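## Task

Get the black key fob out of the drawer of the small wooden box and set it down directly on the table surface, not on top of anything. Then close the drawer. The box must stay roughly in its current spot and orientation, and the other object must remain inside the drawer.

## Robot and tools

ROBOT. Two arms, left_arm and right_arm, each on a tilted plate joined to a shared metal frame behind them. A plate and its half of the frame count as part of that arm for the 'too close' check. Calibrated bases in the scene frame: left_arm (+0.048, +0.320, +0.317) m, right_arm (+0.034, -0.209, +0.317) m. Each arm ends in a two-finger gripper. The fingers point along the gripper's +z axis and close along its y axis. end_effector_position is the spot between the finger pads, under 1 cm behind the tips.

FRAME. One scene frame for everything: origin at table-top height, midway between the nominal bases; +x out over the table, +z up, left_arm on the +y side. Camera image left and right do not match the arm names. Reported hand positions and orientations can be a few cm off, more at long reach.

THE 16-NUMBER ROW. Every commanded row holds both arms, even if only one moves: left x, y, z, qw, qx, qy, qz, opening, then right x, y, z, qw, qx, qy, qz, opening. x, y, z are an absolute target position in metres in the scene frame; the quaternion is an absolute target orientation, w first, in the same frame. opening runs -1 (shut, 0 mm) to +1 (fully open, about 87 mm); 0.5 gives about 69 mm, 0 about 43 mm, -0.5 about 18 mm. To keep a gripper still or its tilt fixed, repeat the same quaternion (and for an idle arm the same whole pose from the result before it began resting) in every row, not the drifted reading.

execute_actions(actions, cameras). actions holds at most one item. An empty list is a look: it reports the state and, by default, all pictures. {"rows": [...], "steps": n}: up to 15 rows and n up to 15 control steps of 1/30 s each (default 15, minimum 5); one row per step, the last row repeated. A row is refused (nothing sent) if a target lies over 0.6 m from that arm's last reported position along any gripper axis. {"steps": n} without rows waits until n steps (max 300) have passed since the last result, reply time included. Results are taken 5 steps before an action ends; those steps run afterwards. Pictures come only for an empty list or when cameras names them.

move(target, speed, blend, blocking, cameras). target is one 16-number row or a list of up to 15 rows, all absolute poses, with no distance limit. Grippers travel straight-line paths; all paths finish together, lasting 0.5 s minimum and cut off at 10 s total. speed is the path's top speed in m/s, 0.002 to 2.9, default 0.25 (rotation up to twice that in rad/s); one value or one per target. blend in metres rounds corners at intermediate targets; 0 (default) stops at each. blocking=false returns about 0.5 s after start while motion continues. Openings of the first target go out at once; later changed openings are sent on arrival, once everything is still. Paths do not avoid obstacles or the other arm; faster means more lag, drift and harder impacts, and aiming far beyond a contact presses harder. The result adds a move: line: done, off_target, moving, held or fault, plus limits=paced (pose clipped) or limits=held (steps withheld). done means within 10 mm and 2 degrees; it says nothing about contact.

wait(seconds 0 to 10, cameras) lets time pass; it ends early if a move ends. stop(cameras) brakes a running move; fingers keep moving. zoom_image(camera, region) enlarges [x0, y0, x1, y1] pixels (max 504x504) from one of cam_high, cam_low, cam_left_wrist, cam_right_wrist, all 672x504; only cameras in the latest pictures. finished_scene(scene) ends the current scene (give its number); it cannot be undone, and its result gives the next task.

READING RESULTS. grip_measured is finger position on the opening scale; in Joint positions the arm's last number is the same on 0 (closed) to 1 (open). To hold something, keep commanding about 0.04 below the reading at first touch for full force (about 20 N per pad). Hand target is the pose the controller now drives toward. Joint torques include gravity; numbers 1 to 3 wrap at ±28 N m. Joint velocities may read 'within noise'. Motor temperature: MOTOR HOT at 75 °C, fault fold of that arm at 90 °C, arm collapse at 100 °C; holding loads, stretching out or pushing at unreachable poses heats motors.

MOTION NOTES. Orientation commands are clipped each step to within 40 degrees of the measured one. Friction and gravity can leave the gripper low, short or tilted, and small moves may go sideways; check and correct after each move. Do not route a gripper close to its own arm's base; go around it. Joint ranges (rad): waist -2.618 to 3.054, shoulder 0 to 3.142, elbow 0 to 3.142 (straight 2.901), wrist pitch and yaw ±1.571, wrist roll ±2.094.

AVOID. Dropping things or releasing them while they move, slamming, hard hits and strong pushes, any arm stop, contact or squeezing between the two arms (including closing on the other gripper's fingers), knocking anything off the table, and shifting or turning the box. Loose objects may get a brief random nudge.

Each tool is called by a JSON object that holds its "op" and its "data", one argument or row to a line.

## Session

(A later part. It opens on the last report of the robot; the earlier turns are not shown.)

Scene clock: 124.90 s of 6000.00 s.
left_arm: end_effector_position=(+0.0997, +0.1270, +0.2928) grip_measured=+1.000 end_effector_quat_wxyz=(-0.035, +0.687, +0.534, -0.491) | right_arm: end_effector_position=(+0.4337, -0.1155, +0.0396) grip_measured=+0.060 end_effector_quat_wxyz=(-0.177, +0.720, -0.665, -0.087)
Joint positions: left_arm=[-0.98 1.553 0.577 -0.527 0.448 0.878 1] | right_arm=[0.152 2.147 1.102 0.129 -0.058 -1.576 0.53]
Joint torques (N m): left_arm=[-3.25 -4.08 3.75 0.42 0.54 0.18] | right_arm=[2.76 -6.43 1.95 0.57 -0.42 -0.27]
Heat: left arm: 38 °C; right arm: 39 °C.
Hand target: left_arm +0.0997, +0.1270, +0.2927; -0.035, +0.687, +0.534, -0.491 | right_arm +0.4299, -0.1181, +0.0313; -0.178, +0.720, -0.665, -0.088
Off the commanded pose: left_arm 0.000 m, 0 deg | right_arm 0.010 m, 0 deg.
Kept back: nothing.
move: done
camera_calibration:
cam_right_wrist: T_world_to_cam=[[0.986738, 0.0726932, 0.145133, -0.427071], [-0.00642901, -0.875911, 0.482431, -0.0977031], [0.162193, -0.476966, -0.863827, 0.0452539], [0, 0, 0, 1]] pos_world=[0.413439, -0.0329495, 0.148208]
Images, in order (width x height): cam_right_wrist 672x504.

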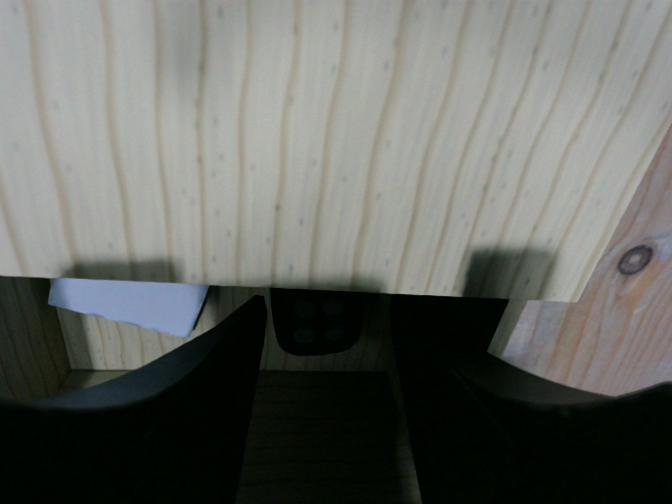

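{"op": "move", "data": {
  "target": [0.0997, 0.1270, 0.2928, -0.035, 0.687, 0.534, -0.491, 1, 0.4270, -0.1185, 0.024, 0.17816, -0.71996, 0.66490, 0.08840, 0.06],
  "speed": 0.05,
  "cameras": ["cam_right_wrist"]
}}

{"op": "zoom_image", "data": {
  "camera": "cam_right_wrist",
  "region": [200, 200, 540, 500]
}}

Scene clock: 125.97 s of 6000.00 s.
left_arm: end_effector_position=(+0.0997, +0.1270, +0.2928) grip_measured=+1.000 end_effector_quat_wxyz=(-0.035, +0.687, +0.534, -0.491) | right_arm: end_effector_position=(+0.4300, -0.1176, +0.0310) grip_measured=+0.060 end_effector_quat_wxyz=(-0.175, +0.720, -0.666, -0.085)
Joint positions: left_arm=[-0.98 1.553 0.577 -0.527 0.448 0.878 1] | right_arm=[0.144 2.173 1.101 0.155 -0.058 -1.581 0.53]
Joint torques (N m): left_arm=[-3.23 -4.05 3.75 0.43 0.53 0.19] | right_arm=[2.97 -6.69 1.95 0.6 -0.47 -0.25]
Heat: left arm: 38 °C; right arm: 39 °C.
Hand target: left_arm +0.0997, +0.1270, +0.2927; -0.035, +0.687, +0.534, -0.491 | right_arm +0.4269, -0.1186, +0.0243; -0.178, +0.720, -0.665, -0.088
Off the commanded pose: left_arm 0.000 m, 0 deg | right_arm 0.008 m, 1 deg.
Kept back: nothing.
move: done
camera_calibration:
cam_right_wrist: T_world_to_cam=[[0.987088, 0.0710886, 0.143538, -0.422359], [-0.00789979, -0.873424, 0.486896, -0.0947377], [0.159983, -0.481744, -0.861585, 0.037692], [0, 0, 0, 1]] pos_world=[0.410127, -0.0345634, 0.139227]
Images, in order (width x height): cam_right_wrist 672x504.

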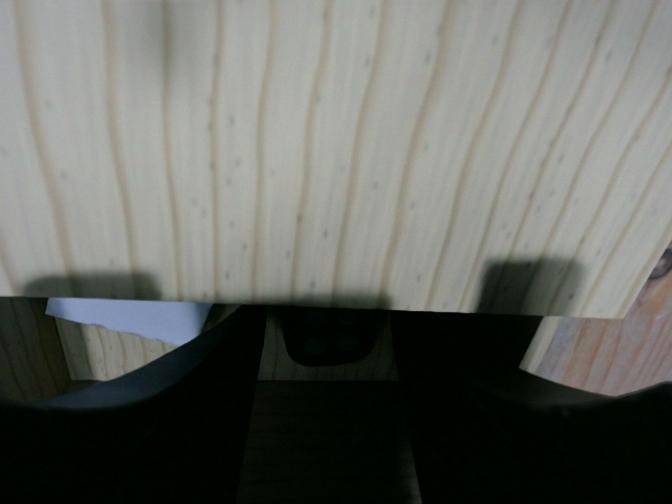

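Scaled by 1.482 from the camera's 672x504 image, which has a finer 960x720 frame.

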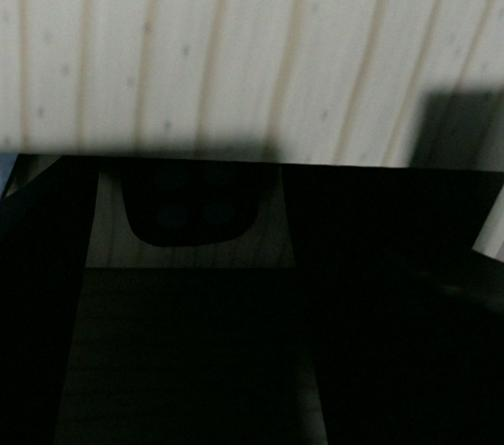

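{"op": "move", "data": {
  "target": [0.0997, 0.1270, 0.2928, -0.035, 0.687, 0.534, -0.491, 1, 0.4270, -0.1185, 0.024, 0.17816, -0.71996, 0.66490, 0.08840, -0.28],
  "speed": 0.05,
  "cameras": ["cam_right_wrist"]
}}

{"op": "zoom_image", "data": {
  "camera": "cam_right_wrist",
  "region": [200, 200, 540, 500]
}}

Scene clock: 127.53 s of 6000.00 s.
left_arm: end_effector_position=(+0.0997, +0.1270, +0.2928) grip_measured=+1.000 end_effector_quat_wxyz=(-0.035, +0.687, +0.534, -0.491) | right_arm: end_effector_position=(+0.4316, -0.1175, +0.0312) grip_measured=-0.175 end_effector_quat_wxyz=(-0.177, +0.720, -0.666, -0.083)
Joint positions: left_arm=[-0.98 1.553 0.577 -0.527 0.448 0.878 1] | right_arm=[0.144 2.173 1.101 0.161 -0.058 -1.582 0.412]
Joint torques (N m): left_arm=[-3.21 -4.08 3.78 0.43 0.54 0.17] | right_arm=[2.99 -6.64 1.87 0.54 -0.48 -0.26]
Heat: left arm: 38 °C; right arm: 39 °C.
Hand target: left_arm +0.0997, +0.1270, +0.2927; -0.035, +0.687, +0.534, -0.491 | right_arm +0.4269, -0.1186, +0.0243; -0.178, +0.720, -0.665, -0.088
Off the commanded pose: left_arm 0.000 m, 0 deg | right_arm 0.009 m, 1 deg.
Kept back: nothing.
move: done
camera_calibration:
cam_right_wrist: T_world_to_cam=[[0.986232, 0.0703319, 0.149666, -0.423812], [-0.0115305, -0.8736, 0.486508, -0.0931469], [0.164965, -0.481535, -0.860761, 0.0355196], [0, 0, 0, 1]] pos_world=[0.411044, -0.0344617, 0.139321]
Images, in order (width x height): cam_right_wrist 672x504.

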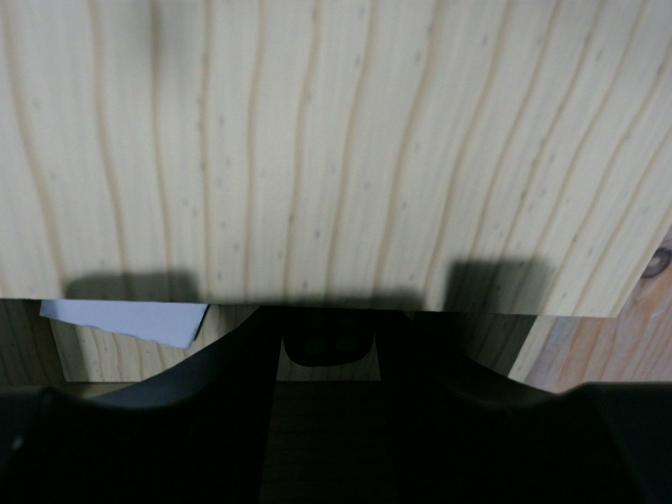

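Scaled by 1.482 from the camera's 672x504 image, which has a finer 960x720 frame.

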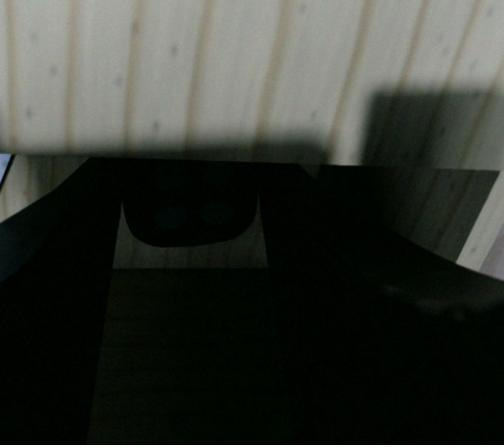

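{"op": "move", "data": {
  "target": [
    [0.0997, 0.1270, 0.2928, -0.035, 0.687, 0.534, -0.491, 1, 0.4270, -0.126, 0.045, 0.17816, -0.71996, 0.66490, 0.08840, -0.32],
    [0.0997, 0.1270, 0.2928, -0.035, 0.687, 0.534, -0.491, 1, 0.4270, -0.130, 0.100, 0.17816, -0.71996, 0.66490, 0.08840, -0.32],
    [0.0997, 0.1270, 0.2928, -0.035, 0.687, 0.534, -0.491, 1, 0.4270, -0.140, 0.180, 0.17816, -0.71996, 0.66490, 0.08840, -0.32]
  ],
  "speed": 0.1,
  "blend": 0.01
}}

{"op": "zoom_image", "data": {
  "camera": "cam_right_wrist",
  "region": [130, 100, 540, 440]
}}

Scene clock: 130.20 s of 6000.00 s.
left_arm: end_effector_position=(+0.0997, +0.1270, +0.2928) grip_measured=+1.000 end_effector_quat_wxyz=(-0.035, +0.687, +0.534, -0.491) | right_arm: end_effector_position=(+0.4227, -0.1415, +0.1675) grip_measured=-0.175 end_effector_quat_wxyz=(-0.168, +0.721, -0.665, -0.094)
Joint positions: left_arm=[-0.98 1.553 0.577 -0.527 0.448 0.878 1] | right_arm=[0.203 1.661 0.953 -0.23 -0.027 -1.533 0.412]
Joint torques (N m): left_arm=[-3.18 -4.08 3.77 0.42 0.54 0.19] | right_arm=[4.56 -10.19 4.08 0.29 -0.27 -0.02]
Heat: left arm: 38 °C; right arm: 39 °C.
Hand target: left_arm +0.0997, +0.1270, +0.2927; -0.035, +0.687, +0.534, -0.491 | right_arm +0.4271, -0.1399, +0.1795; -0.178, +0.720, -0.665, -0.088
Off the commanded pose: left_arm 0.000 m, 0 deg | right_arm 0.013 m, 1 deg.
Kept back: nothing.
move: off_target (right_arm)
camera_calibration:
cam_right_wrist: T_world_to_cam=[[0.989338, 0.0784517, 0.122704, -0.429375], [0.00918214, -0.87444, 0.485047, -0.189134], [0.14535, -0.478749, -0.865837, 0.152352], [0, 0, 0, 1]] pos_world=[0.404389, -0.0587631, 0.276337]

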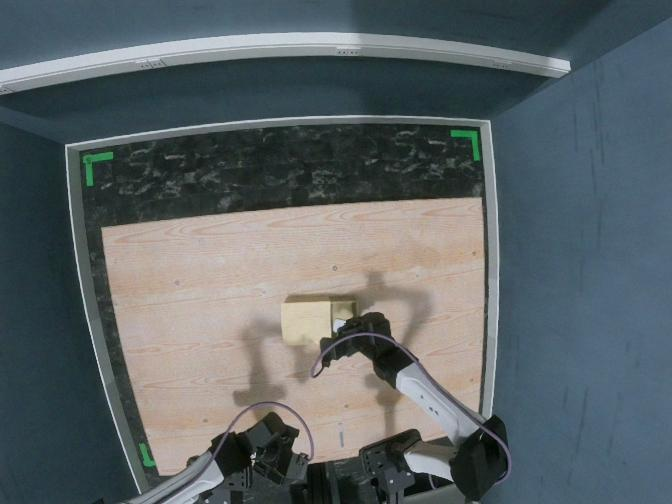

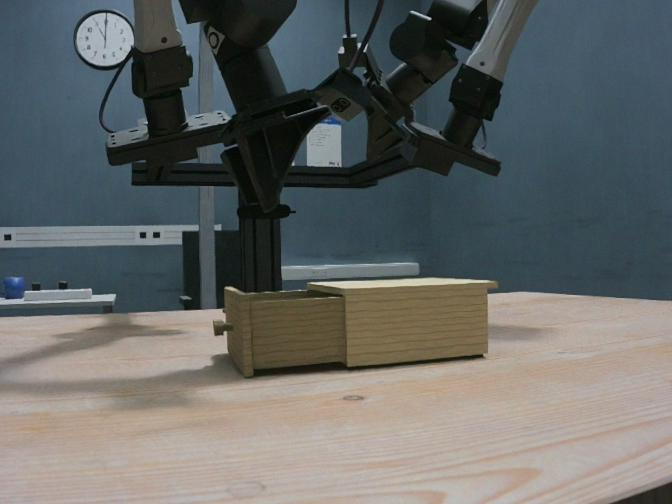

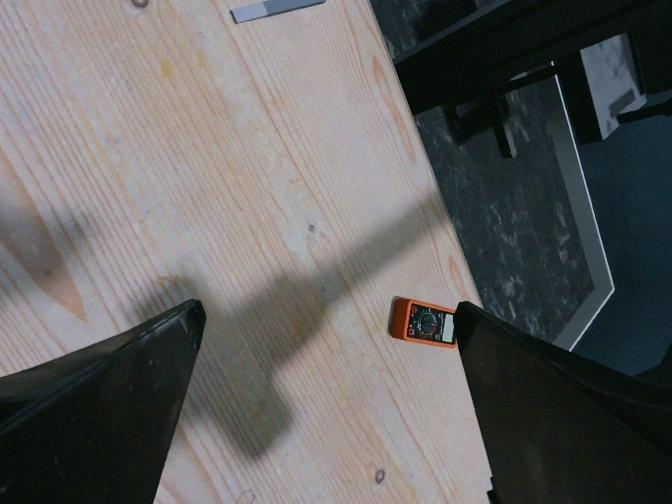

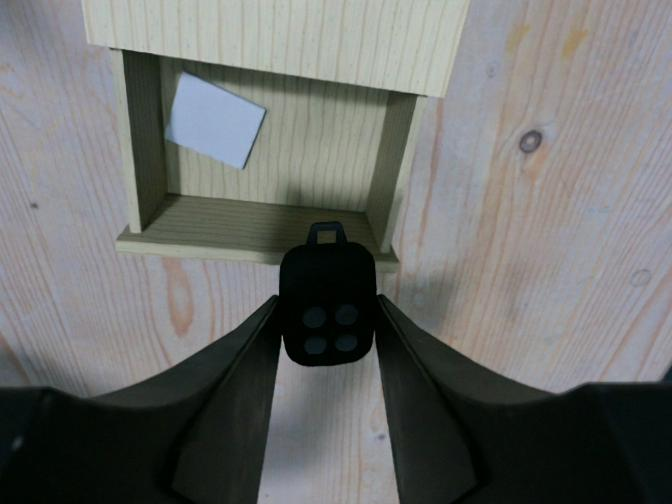

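Scaled by 1.229 from the camera's 672x504 image, which has a finer 960x720 frame.

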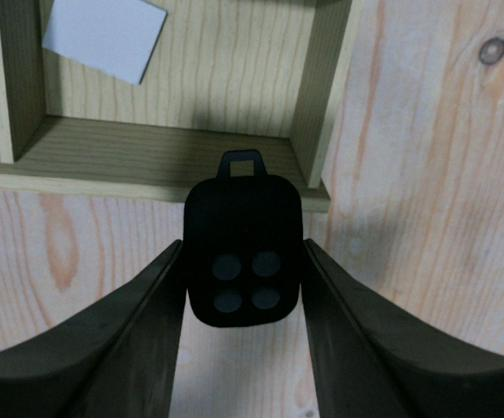

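{"op": "zoom_image", "data": {
  "camera": "cam_low",
  "region": [200, 160, 340, 260]
}}

Scaled by 3.600 from the camera's 672x504 image, which has a finer 960x720 frame.

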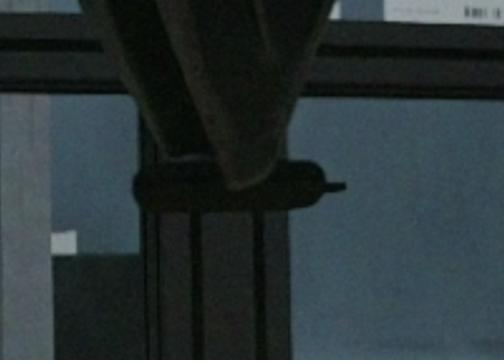

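{"op": "move", "data": {
  "target": [
    [0.0997, 0.1270, 0.2928, -0.035, 0.687, 0.534, -0.491, 1, 0.400, -0.260, 0.170, 0.17816, -0.71996, 0.66490, 0.08840, -0.32],
    [0.0997, 0.1270, 0.2928, -0.035, 0.687, 0.534, -0.491, 1, 0.370, -0.340, 0.075, 0.17816, -0.71996, 0.66490, 0.08840, -0.32]
  ],
  "speed": 0.25,
  "blend": 0.04
}}

{"op": "zoom_image", "data": {
  "camera": "cam_low",
  "region": [20, 180, 270, 360]
}}

Scene clock: 132.63 s of 6000.00 s.
left_arm: end_effector_position=(+0.0997, +0.1270, +0.2928) grip_measured=+1.000 end_effector_quat_wxyz=(-0.035, +0.687, +0.534, -0.491) | right_arm: end_effector_position=(+0.3662, -0.3403, +0.0786) grip_measured=-0.175 end_effector_quat_wxyz=(-0.162, +0.709, -0.681, -0.084)
Joint positions: left_arm=[-0.98 1.553 0.577 -0.527 0.448 0.878 1] | right_arm=[-0.48 1.84 0.91 -0.113 -0.391 -2.074 0.412]
Joint torques (N m): left_arm=[-3.19 -4.07 3.78 0.42 0.53 0.16] | right_arm=[-0.2 -6.02 3.41 0.07 -0.48 -0.24]
Heat: left arm: 38 °C; right arm: 39 °C.
Hand target: left_arm +0.0997, +0.1270, +0.2927; -0.035, +0.687, +0.534, -0.491 | right_arm +0.3700, -0.3397, +0.0751; -0.172, +0.711, -0.677, -0.083
Off the commanded pose: left_arm 0.000 m, 0 deg | right_arm 0.005 m, 3 deg.
joint sent to its limit (right arm) — joint 6 (wrist roll), lower limit.
Kept back: nothing.
move: off_target (right_arm)
camera_calibration:
cam_right_wrist: T_world_to_cam=[[0.991873, 0.0397838, 0.120853, -0.361009], [-0.0265966, -0.864039, 0.502721, -0.30412], [0.124422, -0.50185, -0.855959, -0.0125108], [0, 0, 0, 1]] pos_world=[0.351543, -0.254688, 0.185808]

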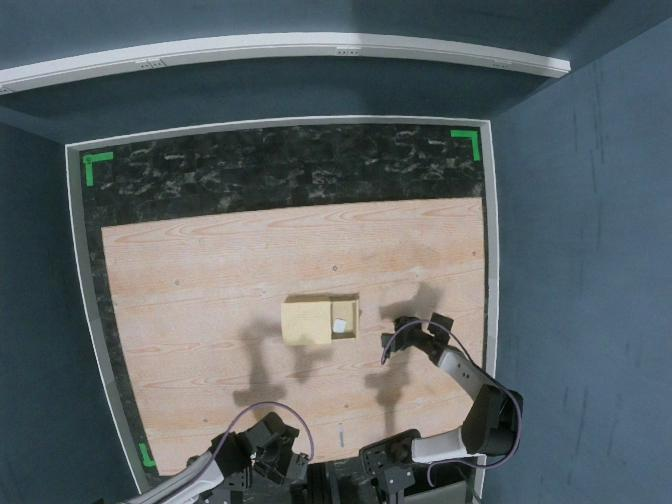

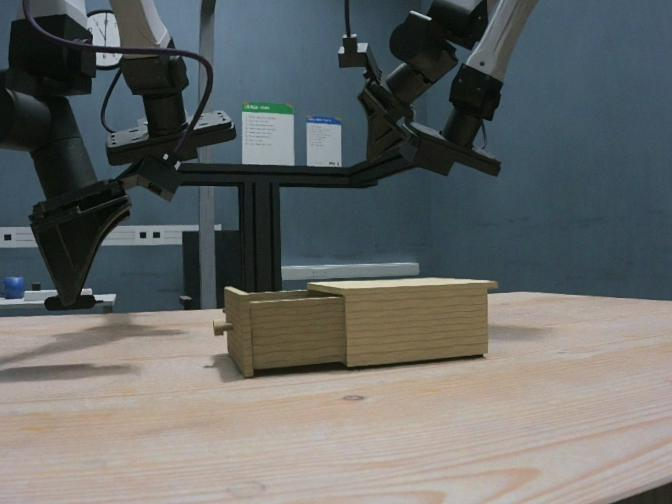

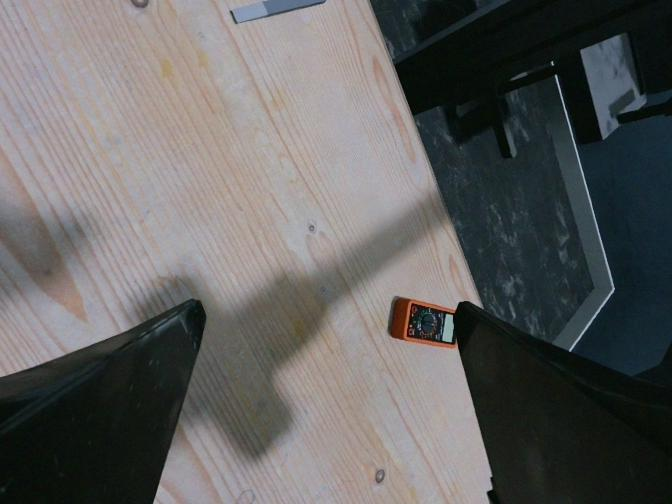

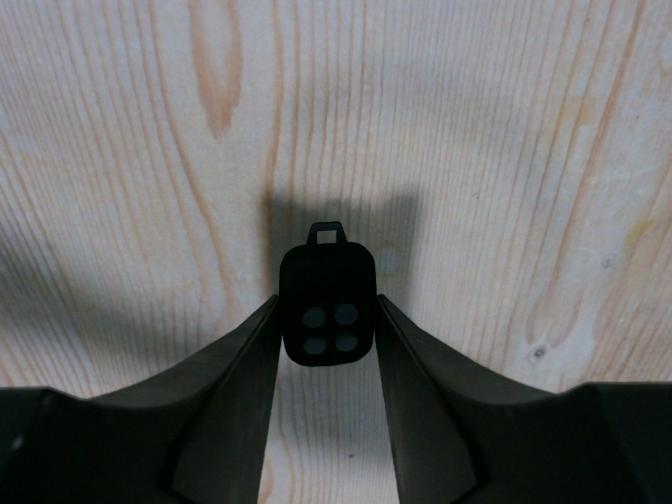

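Scaled by 2.016 from the camera's 672x504 image, which has a finer 960x720 frame.

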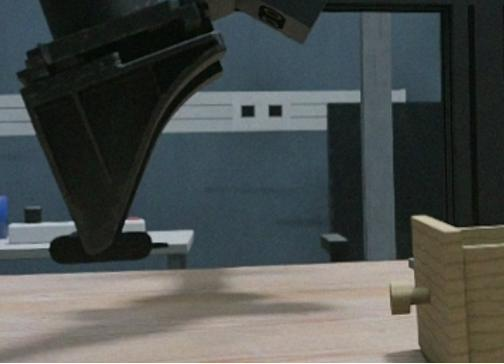

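{"op": "move", "data": {
  "target": [
    [0.0997, 0.1270, 0.2928, -0.035, 0.687, 0.534, -0.491, 1, 0.370, -0.340, 0.070, 0.19649, -0.48670, 0.85063, 0.03074, -0.32],
    [0.0997, 0.1270, 0.2928, -0.035, 0.687, 0.534, -0.491, 1, 0.372, -0.340, 0.022, 0.19649, -0.48670, 0.85063, 0.03074, -0.32]
  ],
  "speed": [0.4, 0.1],
  "cameras": ["cam_low", "cam_right_wrist"]
}}

{"op": "zoom_image", "data": {
  "camera": "cam_low",
  "region": [0, 230, 200, 390]
}}

Scene clock: 135.03 s of 6000.00 s.
left_arm: end_effector_position=(+0.0997, +0.1270, +0.2928) grip_measured=+1.000 end_effector_quat_wxyz=(-0.035, +0.687, +0.534, -0.491) | right_arm: end_effector_position=(+0.3685, -0.3425, +0.0257) grip_measured=-0.175 end_effector_quat_wxyz=(+0.192, -0.487, +0.851, +0.033)
Joint positions: left_arm=[-0.98 1.553 0.577 -0.527 0.448 0.878 1] | right_arm=[-0.461 2.045 0.861 0.382 -0.369 -1.438 0.412]
Joint torques (N m): left_arm=[-3.22 -4.07 3.77 0.43 0.53 0.18] | right_arm=[1.02 -6.22 1.94 0.61 -0.25 -0.02]
Heat: left arm: 38 °C; right arm: 39 °C.
Hand target: left_arm +0.0997, +0.1270, +0.2927; -0.035, +0.687, +0.534, -0.491 | right_arm +0.3720, -0.3401, +0.0222; +0.197, -0.487, +0.851, +0.031
Off the commanded pose: left_arm 0.000 m, 0 deg | right_arm 0.006 m, 1 deg.
Kept back: nothing.
move: done
camera_calibration:
cam_right_wrist: T_world_to_cam=[[0.851691, -0.505614, 0.137756, -0.49235], [-0.503279, -0.71591, 0.483925, -0.0524522], [-0.146059, -0.481484, -0.864199, 0.0475733], [0, 0, 0, 1]] pos_world=[0.39988, -0.263584, 0.13432]
Images, in order (width x height): cam_low 672x504, cam_right_wrist 672x504.

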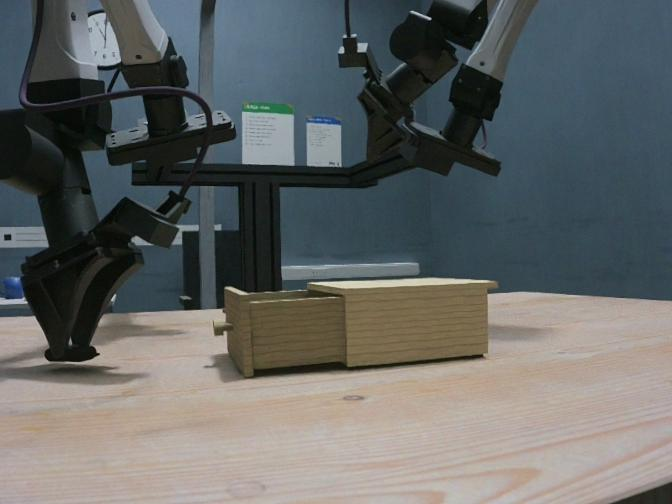

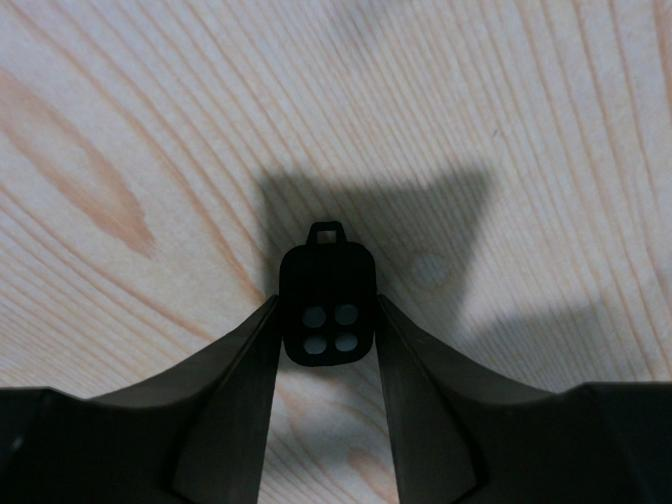

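Scaled by 2.520 from the camera's 672x504 image, which has a finer 960x720 frame.

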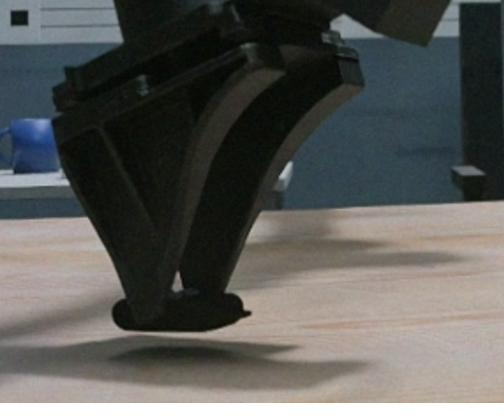

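{"op": "move", "data": {
  "target": [0.0997, 0.1270, 0.2928, -0.035, 0.687, 0.534, -0.491, 1, 0.372, -0.340, 0.0095, 0.19649, -0.48670, 0.85063, 0.03074, -0.32],
  "speed": 0.04,
  "cameras": ["cam_low", "cam_right_wrist"]
}}

{"op": "zoom_image", "data": {
  "camera": "cam_low",
  "region": [0, 280, 160, 400]
}}

Scene clock: 136.00 s of 6000.00 s.
left_arm: end_effector_position=(+0.0997, +0.1270, +0.2928) grip_measured=+1.000 end_effector_quat_wxyz=(-0.035, +0.687, +0.534, -0.491) | right_arm: end_effector_position=(+0.3678, -0.3423, +0.0160) grip_measured=-0.175 end_effector_quat_wxyz=(+0.192, -0.487, +0.852, +0.034)
Joint positions: left_arm=[-0.98 1.553 0.577 -0.527 0.448 0.878 1] | right_arm=[-0.461 2.086 0.882 0.4 -0.369 -1.437 0.412]
Joint torques (N m): left_arm=[-3.22 -4.11 3.74 0.42 0.53 0.18] | right_arm=[0.96 -5.5 2.37 0.7 -0.26 -0.03]
Heat: left arm: 38 °C; right arm: 39 °C.
Hand target: left_arm +0.0997, +0.1270, +0.2927; -0.035, +0.687, +0.534, -0.491 | right_arm +0.3718, -0.3399, +0.0098; +0.196, -0.487, +0.851, +0.031
Off the commanded pose: left_arm 0.000 m, 0 deg | right_arm 0.008 m, 1 deg.
Kept back: nothing.
move: done
camera_calibration:
cam_right_wrist: T_world_to_cam=[[0.851515, -0.506735, 0.134688, -0.490517], [-0.502727, -0.716062, 0.484274, -0.048314], [-0.148954, -0.480078, -0.864487, 0.040787], [0, 0, 0, 1]] pos_world=[0.399469, -0.263577, 0.124724]
Images, in order (width x height): cam_low 672x504, cam_right_wrist 672x504.

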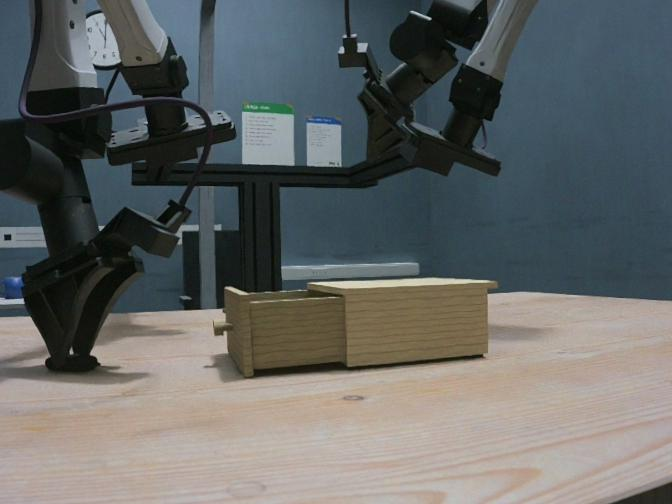

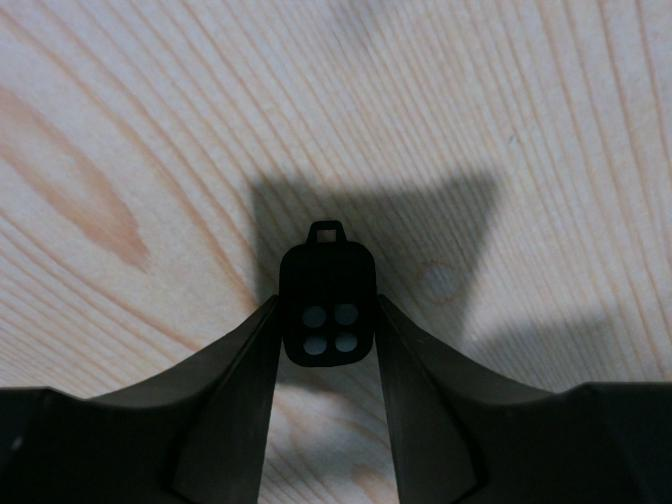

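Scaled by 3.150 from the camera's 672x504 image, which has a finer 960x720 frame.

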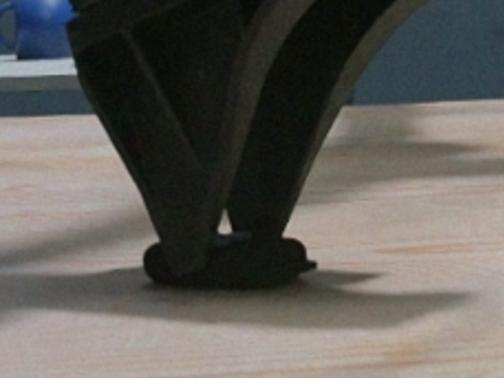

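{"op": "move", "data": {
  "target": [0.0997, 0.1270, 0.2928, -0.035, 0.687, 0.534, -0.491, 1, 0.372, -0.340, 0.003, 0.19649, -0.48670, 0.85063, 0.03074, -0.32],
  "speed": 0.04,
  "cameras": ["cam_low"]
}}

{"op": "zoom_image", "data": {
  "camera": "cam_low",
  "region": [0, 280, 160, 400]
}}

Scene clock: 136.93 s of 6000.00 s.
left_arm: end_effector_position=(+0.0997, +0.1270, +0.2928) grip_measured=+1.000 end_effector_quat_wxyz=(-0.035, +0.687, +0.534, -0.491) | right_arm: end_effector_position=(+0.3675, -0.3422, +0.0154) grip_measured=-0.175 end_effector_quat_wxyz=(+0.192, -0.487, +0.852, +0.034)
Joint positions: left_arm=[-0.98 1.553 0.577 -0.527 0.448 0.878 1] | right_arm=[-0.461 2.088 0.882 0.403 -0.369 -1.437 0.412]
Joint torques (N m): left_arm=[-3.21 -4.08 3.75 0.43 0.54 0.18] | right_arm=[0.96 -3.73 3.74 0.8 -0.28 -0.01]
Heat: left arm: 38 °C; right arm: 39 °C.
Hand target: left_arm +0.0997, +0.1270, +0.2927; -0.035, +0.687, +0.534, -0.491 | right_arm +0.3715, -0.3398, +0.0039; +0.196, -0.487, +0.851, +0.031
Off the commanded pose: left_arm 0.000 m, 0 deg | right_arm 0.013 m, 1 deg.
Kept back: nothing.
move: off_target (right_arm)
Images, in order (width x height): cam_low 672x504.

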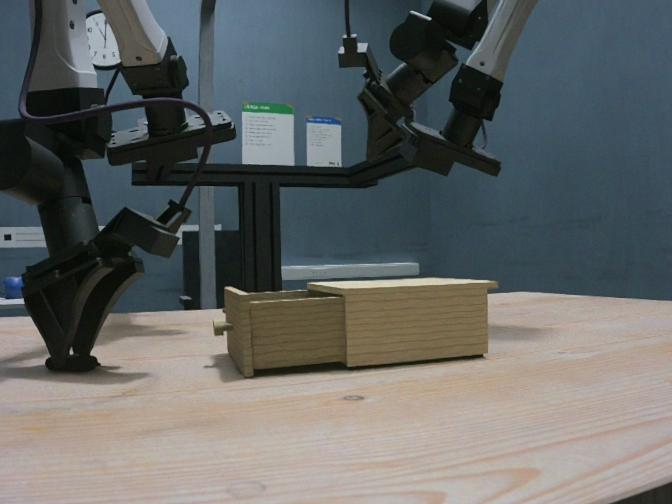

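Scaled by 3.150 from the camera's 672x504 image, which has a finer 960x720 frame.

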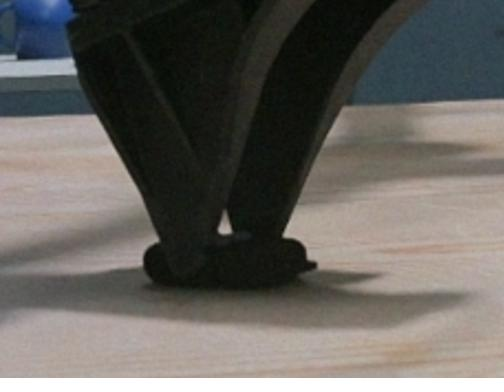

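{"op": "move", "data": {
  "target": [
    [0.0997, 0.1270, 0.2928, -0.035, 0.687, 0.534, -0.491, 1, 0.3690, -0.3412, 0.0125, 0.19649, -0.48670, 0.85063, 0.03074, 0.2],
    [0.0997, 0.1270, 0.2928, -0.035, 0.687, 0.534, -0.491, 1, 0.3690, -0.3412, 0.060, 0.19649, -0.48670, 0.85063, 0.03074, 0.2],
    [0.0997, 0.1270, 0.2928, -0.035, 0.687, 0.534, -0.491, 1, 0.3690, -0.3412, 0.13, 0.19649, -0.48670, 0.85063, 0.03074, 0.2]
  ],
  "speed": [0.05, 0.08, 0.2]
}}

{"op": "zoom_image", "data": {
  "camera": "cam_low",
  "region": [0, 280, 160, 400]
}}

Scene clock: 139.63 s of 6000.00 s.
left_arm: end_effector_position=(+0.0997, +0.1270, +0.2928) grip_measured=+1.000 end_effector_quat_wxyz=(-0.035, +0.687, +0.534, -0.491) | right_arm: end_effector_position=(+0.3664, -0.3398, +0.1228) grip_measured=+0.200 end_effector_quat_wxyz=(+0.190, -0.484, +0.853, +0.035)
Joint positions: left_arm=[-0.98 1.553 0.577 -0.527 0.448 0.878 1] | right_arm=[-0.461 1.619 0.727 0.085 -0.368 -1.432 0.6]
Joint torques (N m): left_arm=[-3.18 -4.08 3.78 0.43 0.54 0.17] | right_arm=[-0.23 -9.05 2.58 0.38 -0.38 -0.22]
Heat: left arm: 38 °C; right arm: 39 °C.
Hand target: left_arm +0.0997, +0.1270, +0.2927; -0.035, +0.687, +0.534, -0.491 | right_arm +0.3690, -0.3413, +0.1298; +0.196, -0.487, +0.851, +0.031
Off the commanded pose: left_arm 0.000 m, 0 deg | right_arm 0.008 m, 1 deg.
Kept back: nothing.
move: done
camera_calibration:
cam_right_wrist: T_world_to_cam=[[0.84976, -0.510744, 0.130571, -0.502715], [-0.504062, -0.714665, 0.484949, -0.0979223], [-0.15437, -0.477906, -0.86474, 0.136807], [0, 0, 0, 1]] pos_world=[0.398947, -0.26136, 0.23143]

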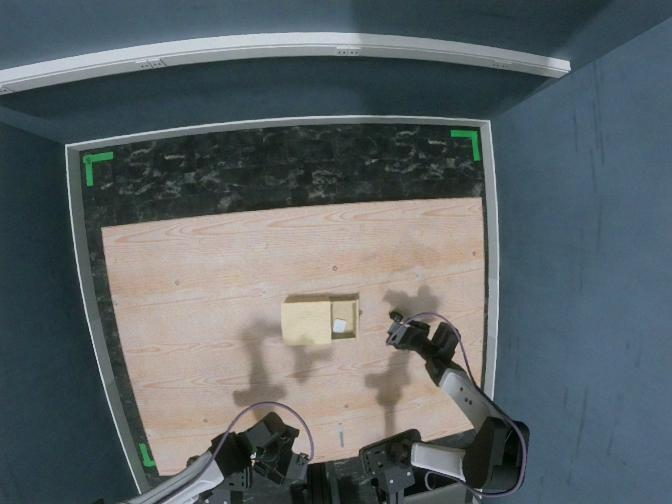

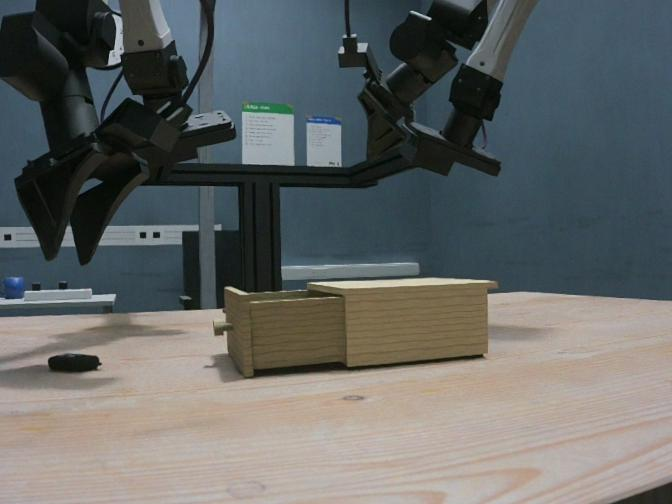

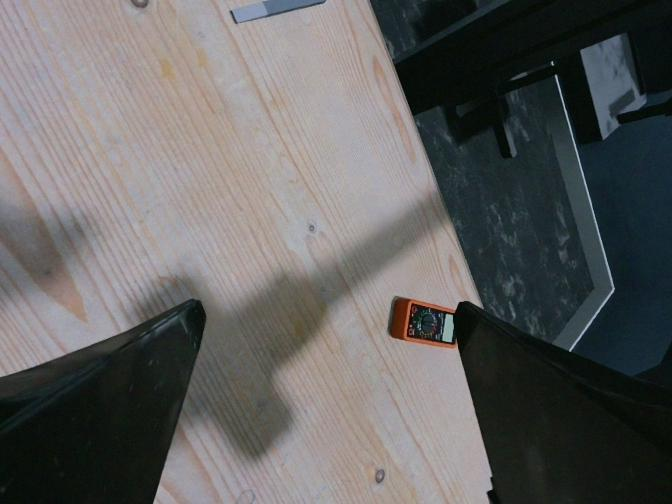

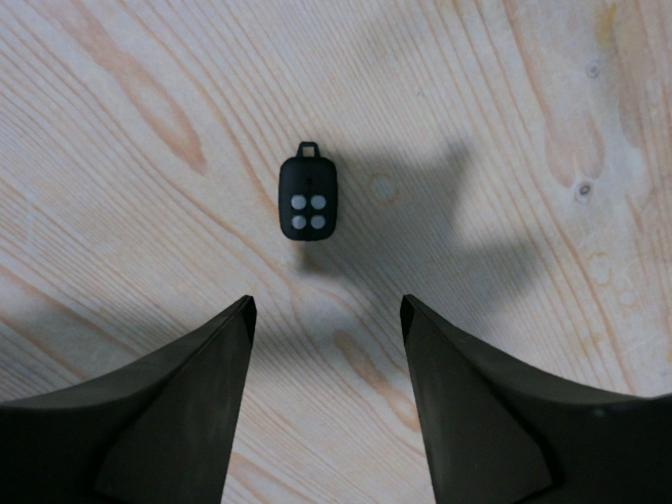

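Scaled by 3.150 from the camera's 672x504 image, which has a finer 960x720 frame.

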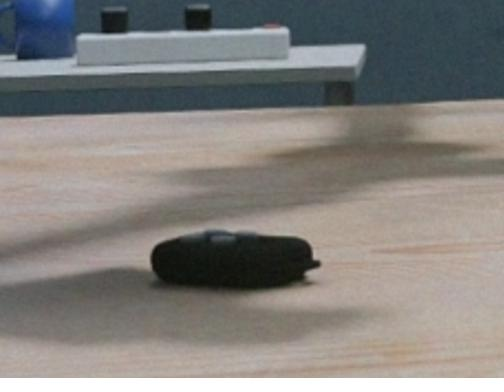

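{"op": "move", "data": {
  "target": [
    [0.0997, 0.1270, 0.2928, -0.035, 0.687, 0.534, -0.491, 1, 0.388, -0.250, 0.13, 0.22046, -0.64862, 0.69921, 0.20451, 0.35],
    [0.0997, 0.1270, 0.2928, -0.035, 0.687, 0.534, -0.491, 1, 0.392, -0.232, 0.045, 0.22046, -0.64862, 0.69921, 0.20451, 0.35]
  ],
  "speed": [0.3, 0.2],
  "blend": 0.02
}}

{"op": "zoom_image", "data": {
  "camera": "cam_low",
  "region": [130, 200, 380, 390]
}}

{"op": "zoom_image", "data": {
  "camera": "cam_high",
  "region": [270, 270, 450, 390]
}}

Scene clock: 144.00 s of 6000.00 s.
left_arm: end_effector_position=(+0.0997, +0.1270, +0.2928) grip_measured=+1.000 end_effector_quat_wxyz=(-0.035, +0.687, +0.534, -0.491) | right_arm: end_effector_position=(+0.3889, -0.2369, +0.0486) grip_measured=+0.350 end_effector_quat_wxyz=(-0.215, +0.647, -0.703, -0.203)
Joint positions: left_arm=[-0.98 1.553 0.577 -0.527 0.448 0.878 1] | right_arm=[-0.278 2.027 1.065 -0.16 -0.502 -1.797 0.675]
Joint torques (N m): left_arm=[-3.19 -4.08 3.77 0.42 0.53 0.18] | right_arm=[2.28 -6.93 3.1 0.01 -0.46 -0.15]
Heat: left arm: 38 °C; right arm: 39 °C.
Hand target: left_arm +0.0997, +0.1270, +0.2927; -0.035, +0.687, +0.534, -0.491 | right_arm +0.3918, -0.2320, +0.0451; -0.220, +0.649, -0.699, -0.205
Off the commanded pose: left_arm 0.000 m, 0 deg | right_arm 0.007 m, 1 deg.
Kept back: nothing.
move: done
camera_calibration:
cam_right_wrist: T_world_to_cam=[[0.998007, -0.0630683, 0.00197989, -0.404953], [-0.0611921, -0.959709, 0.274251, -0.197192], [-0.0153964, -0.273826, -0.961656, 0.124374], [0, 0, 0, 1]] pos_world=[0.393994, -0.18073, 0.174486]

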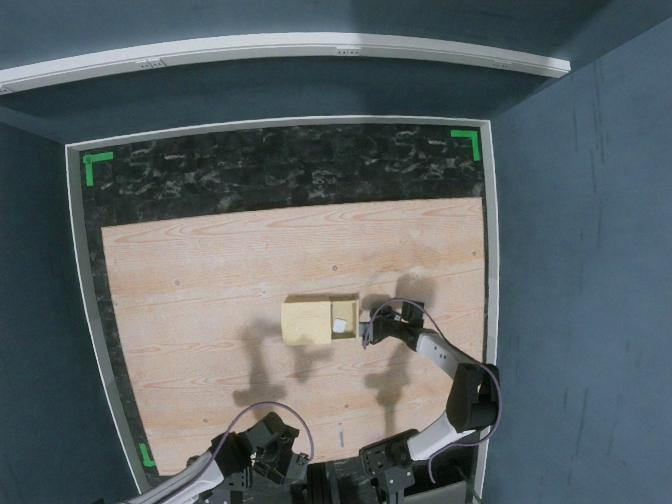

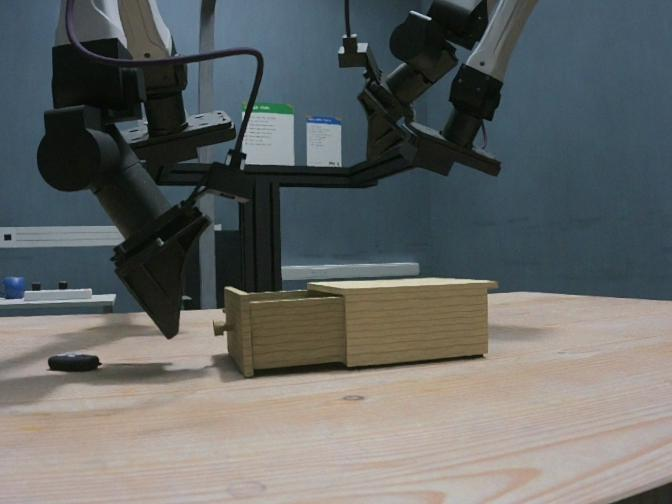

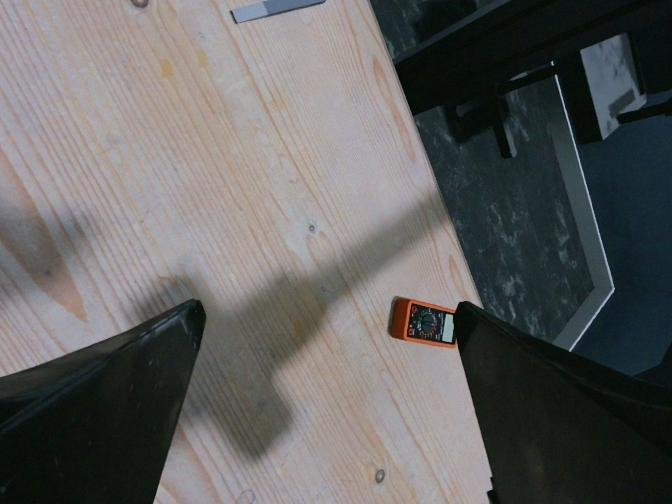

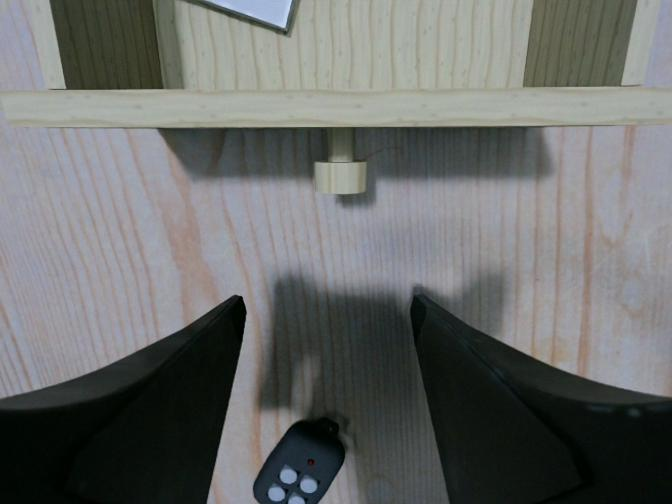

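Scaled by 2.016 from the camera's 672x504 image, which has a finer 960x720 frame.

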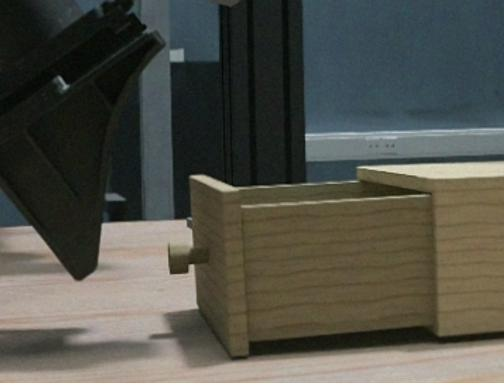

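Scaled by 2.800 from the camera's 672x504 image, which has a finer 960x720 frame.

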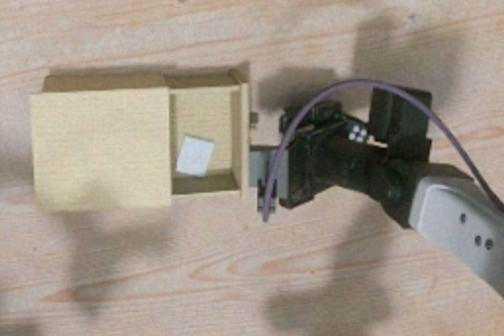

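{"op": "move", "data": {
  "target": [
    [0.0997, 0.1270, 0.2928, -0.035, 0.687, 0.534, -0.491, 1, 0.398, -0.205, 0.040, 0.22046, -0.64862, 0.69921, 0.20451, 0.35],
    [0.0997, 0.1270, 0.2928, -0.035, 0.687, 0.534, -0.491, 1, 0.403, -0.140, 0.039, 0.22046, -0.64862, 0.69921, 0.20451, 0.35]
  ],
  "speed": [0.12, 0.07],
  "blend": 0.01
}}

{"op": "zoom_image", "data": {
  "camera": "cam_low",
  "region": [180, 200, 430, 390]
}}

{"op": "zoom_image", "data": {
  "camera": "cam_high",
  "region": [270, 270, 450, 390]
}}

Scene clock: 146.10 s of 6000.00 s.
left_arm: end_effector_position=(+0.0997, +0.1270, +0.2928) grip_measured=+1.000 end_effector_quat_wxyz=(-0.035, +0.687, +0.534, -0.491) | right_arm: end_effector_position=(+0.4078, -0.1599, +0.0418) grip_measured=+0.350 end_effector_quat_wxyz=(-0.208, +0.650, -0.706, -0.186)
Joint positions: left_arm=[-0.98 1.553 0.577 -0.527 0.448 0.878 1] | right_arm=[-0.048 2.083 1.061 0.016 -0.356 -1.573 0.675]
Joint torques (N m): left_arm=[-3.17 -4.08 3.77 0.42 0.53 0.17] | right_arm=[5.57 -6.08 1.66 0.33 -0.72 0.04]
Heat: left arm: 38 °C; right arm: 39 °C.
Hand target: left_arm +0.0997, +0.1270, +0.2927; -0.035, +0.687, +0.534, -0.491 | right_arm +0.4024, -0.1405, +0.0397; -0.220, +0.649, -0.699, -0.205
Off the commanded pose: left_arm 0.000 m, 0 deg | right_arm 0.021 m, 3 deg.
Kept back: nothing.
move: off_target (right_arm)
camera_calibration:
cam_right_wrist: T_world_to_cam=[[0.997609, -0.066572, 0.0185372, -0.420028], [-0.0690428, -0.948835, 0.308133, -0.11679], [-0.00292429, -0.308676, -0.951163, 0.128038], [0, 0, 0, 1]] pos_world=[0.411335, -0.0992539, 0.165558]

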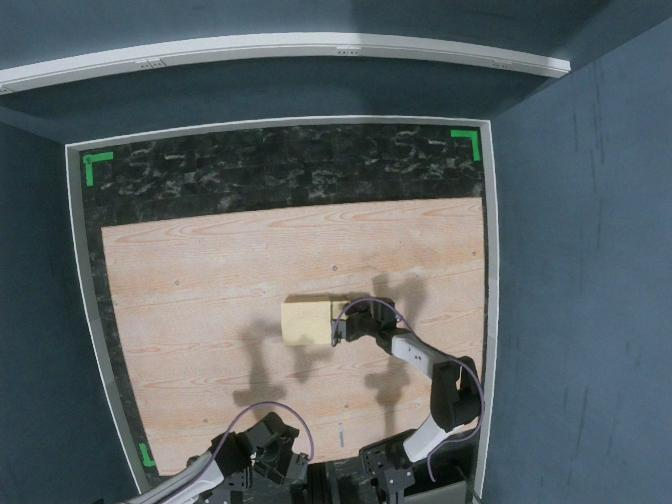

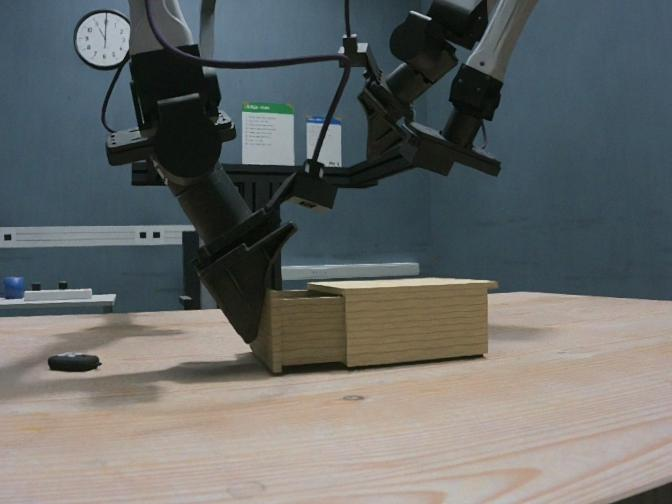

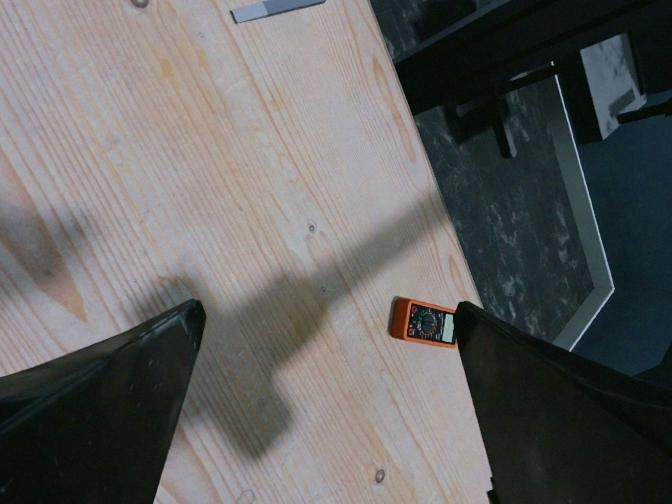

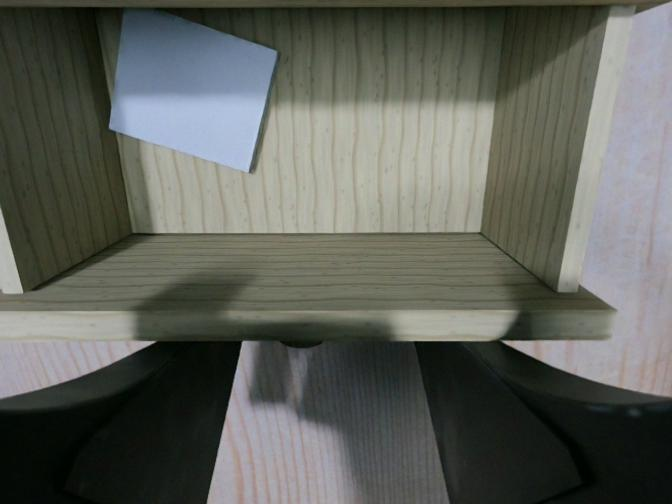

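Scaled by 2.016 from the camera's 672x504 image, which has a finer 960x720 frame.

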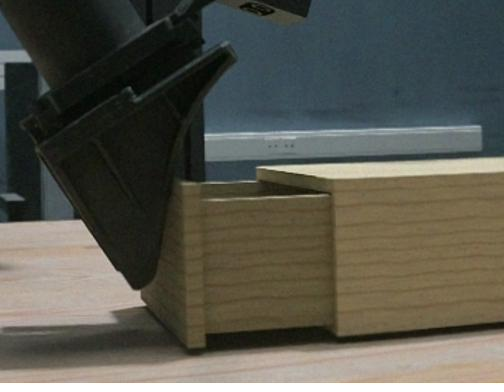

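Scaled by 2.800 from the camera's 672x504 image, which has a finer 960x720 frame.

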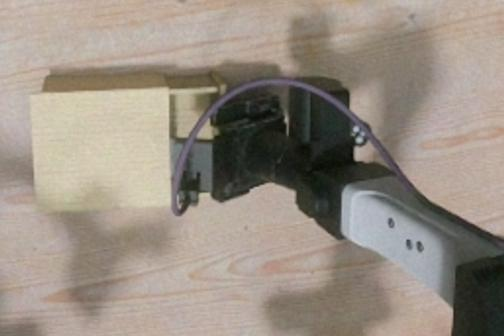

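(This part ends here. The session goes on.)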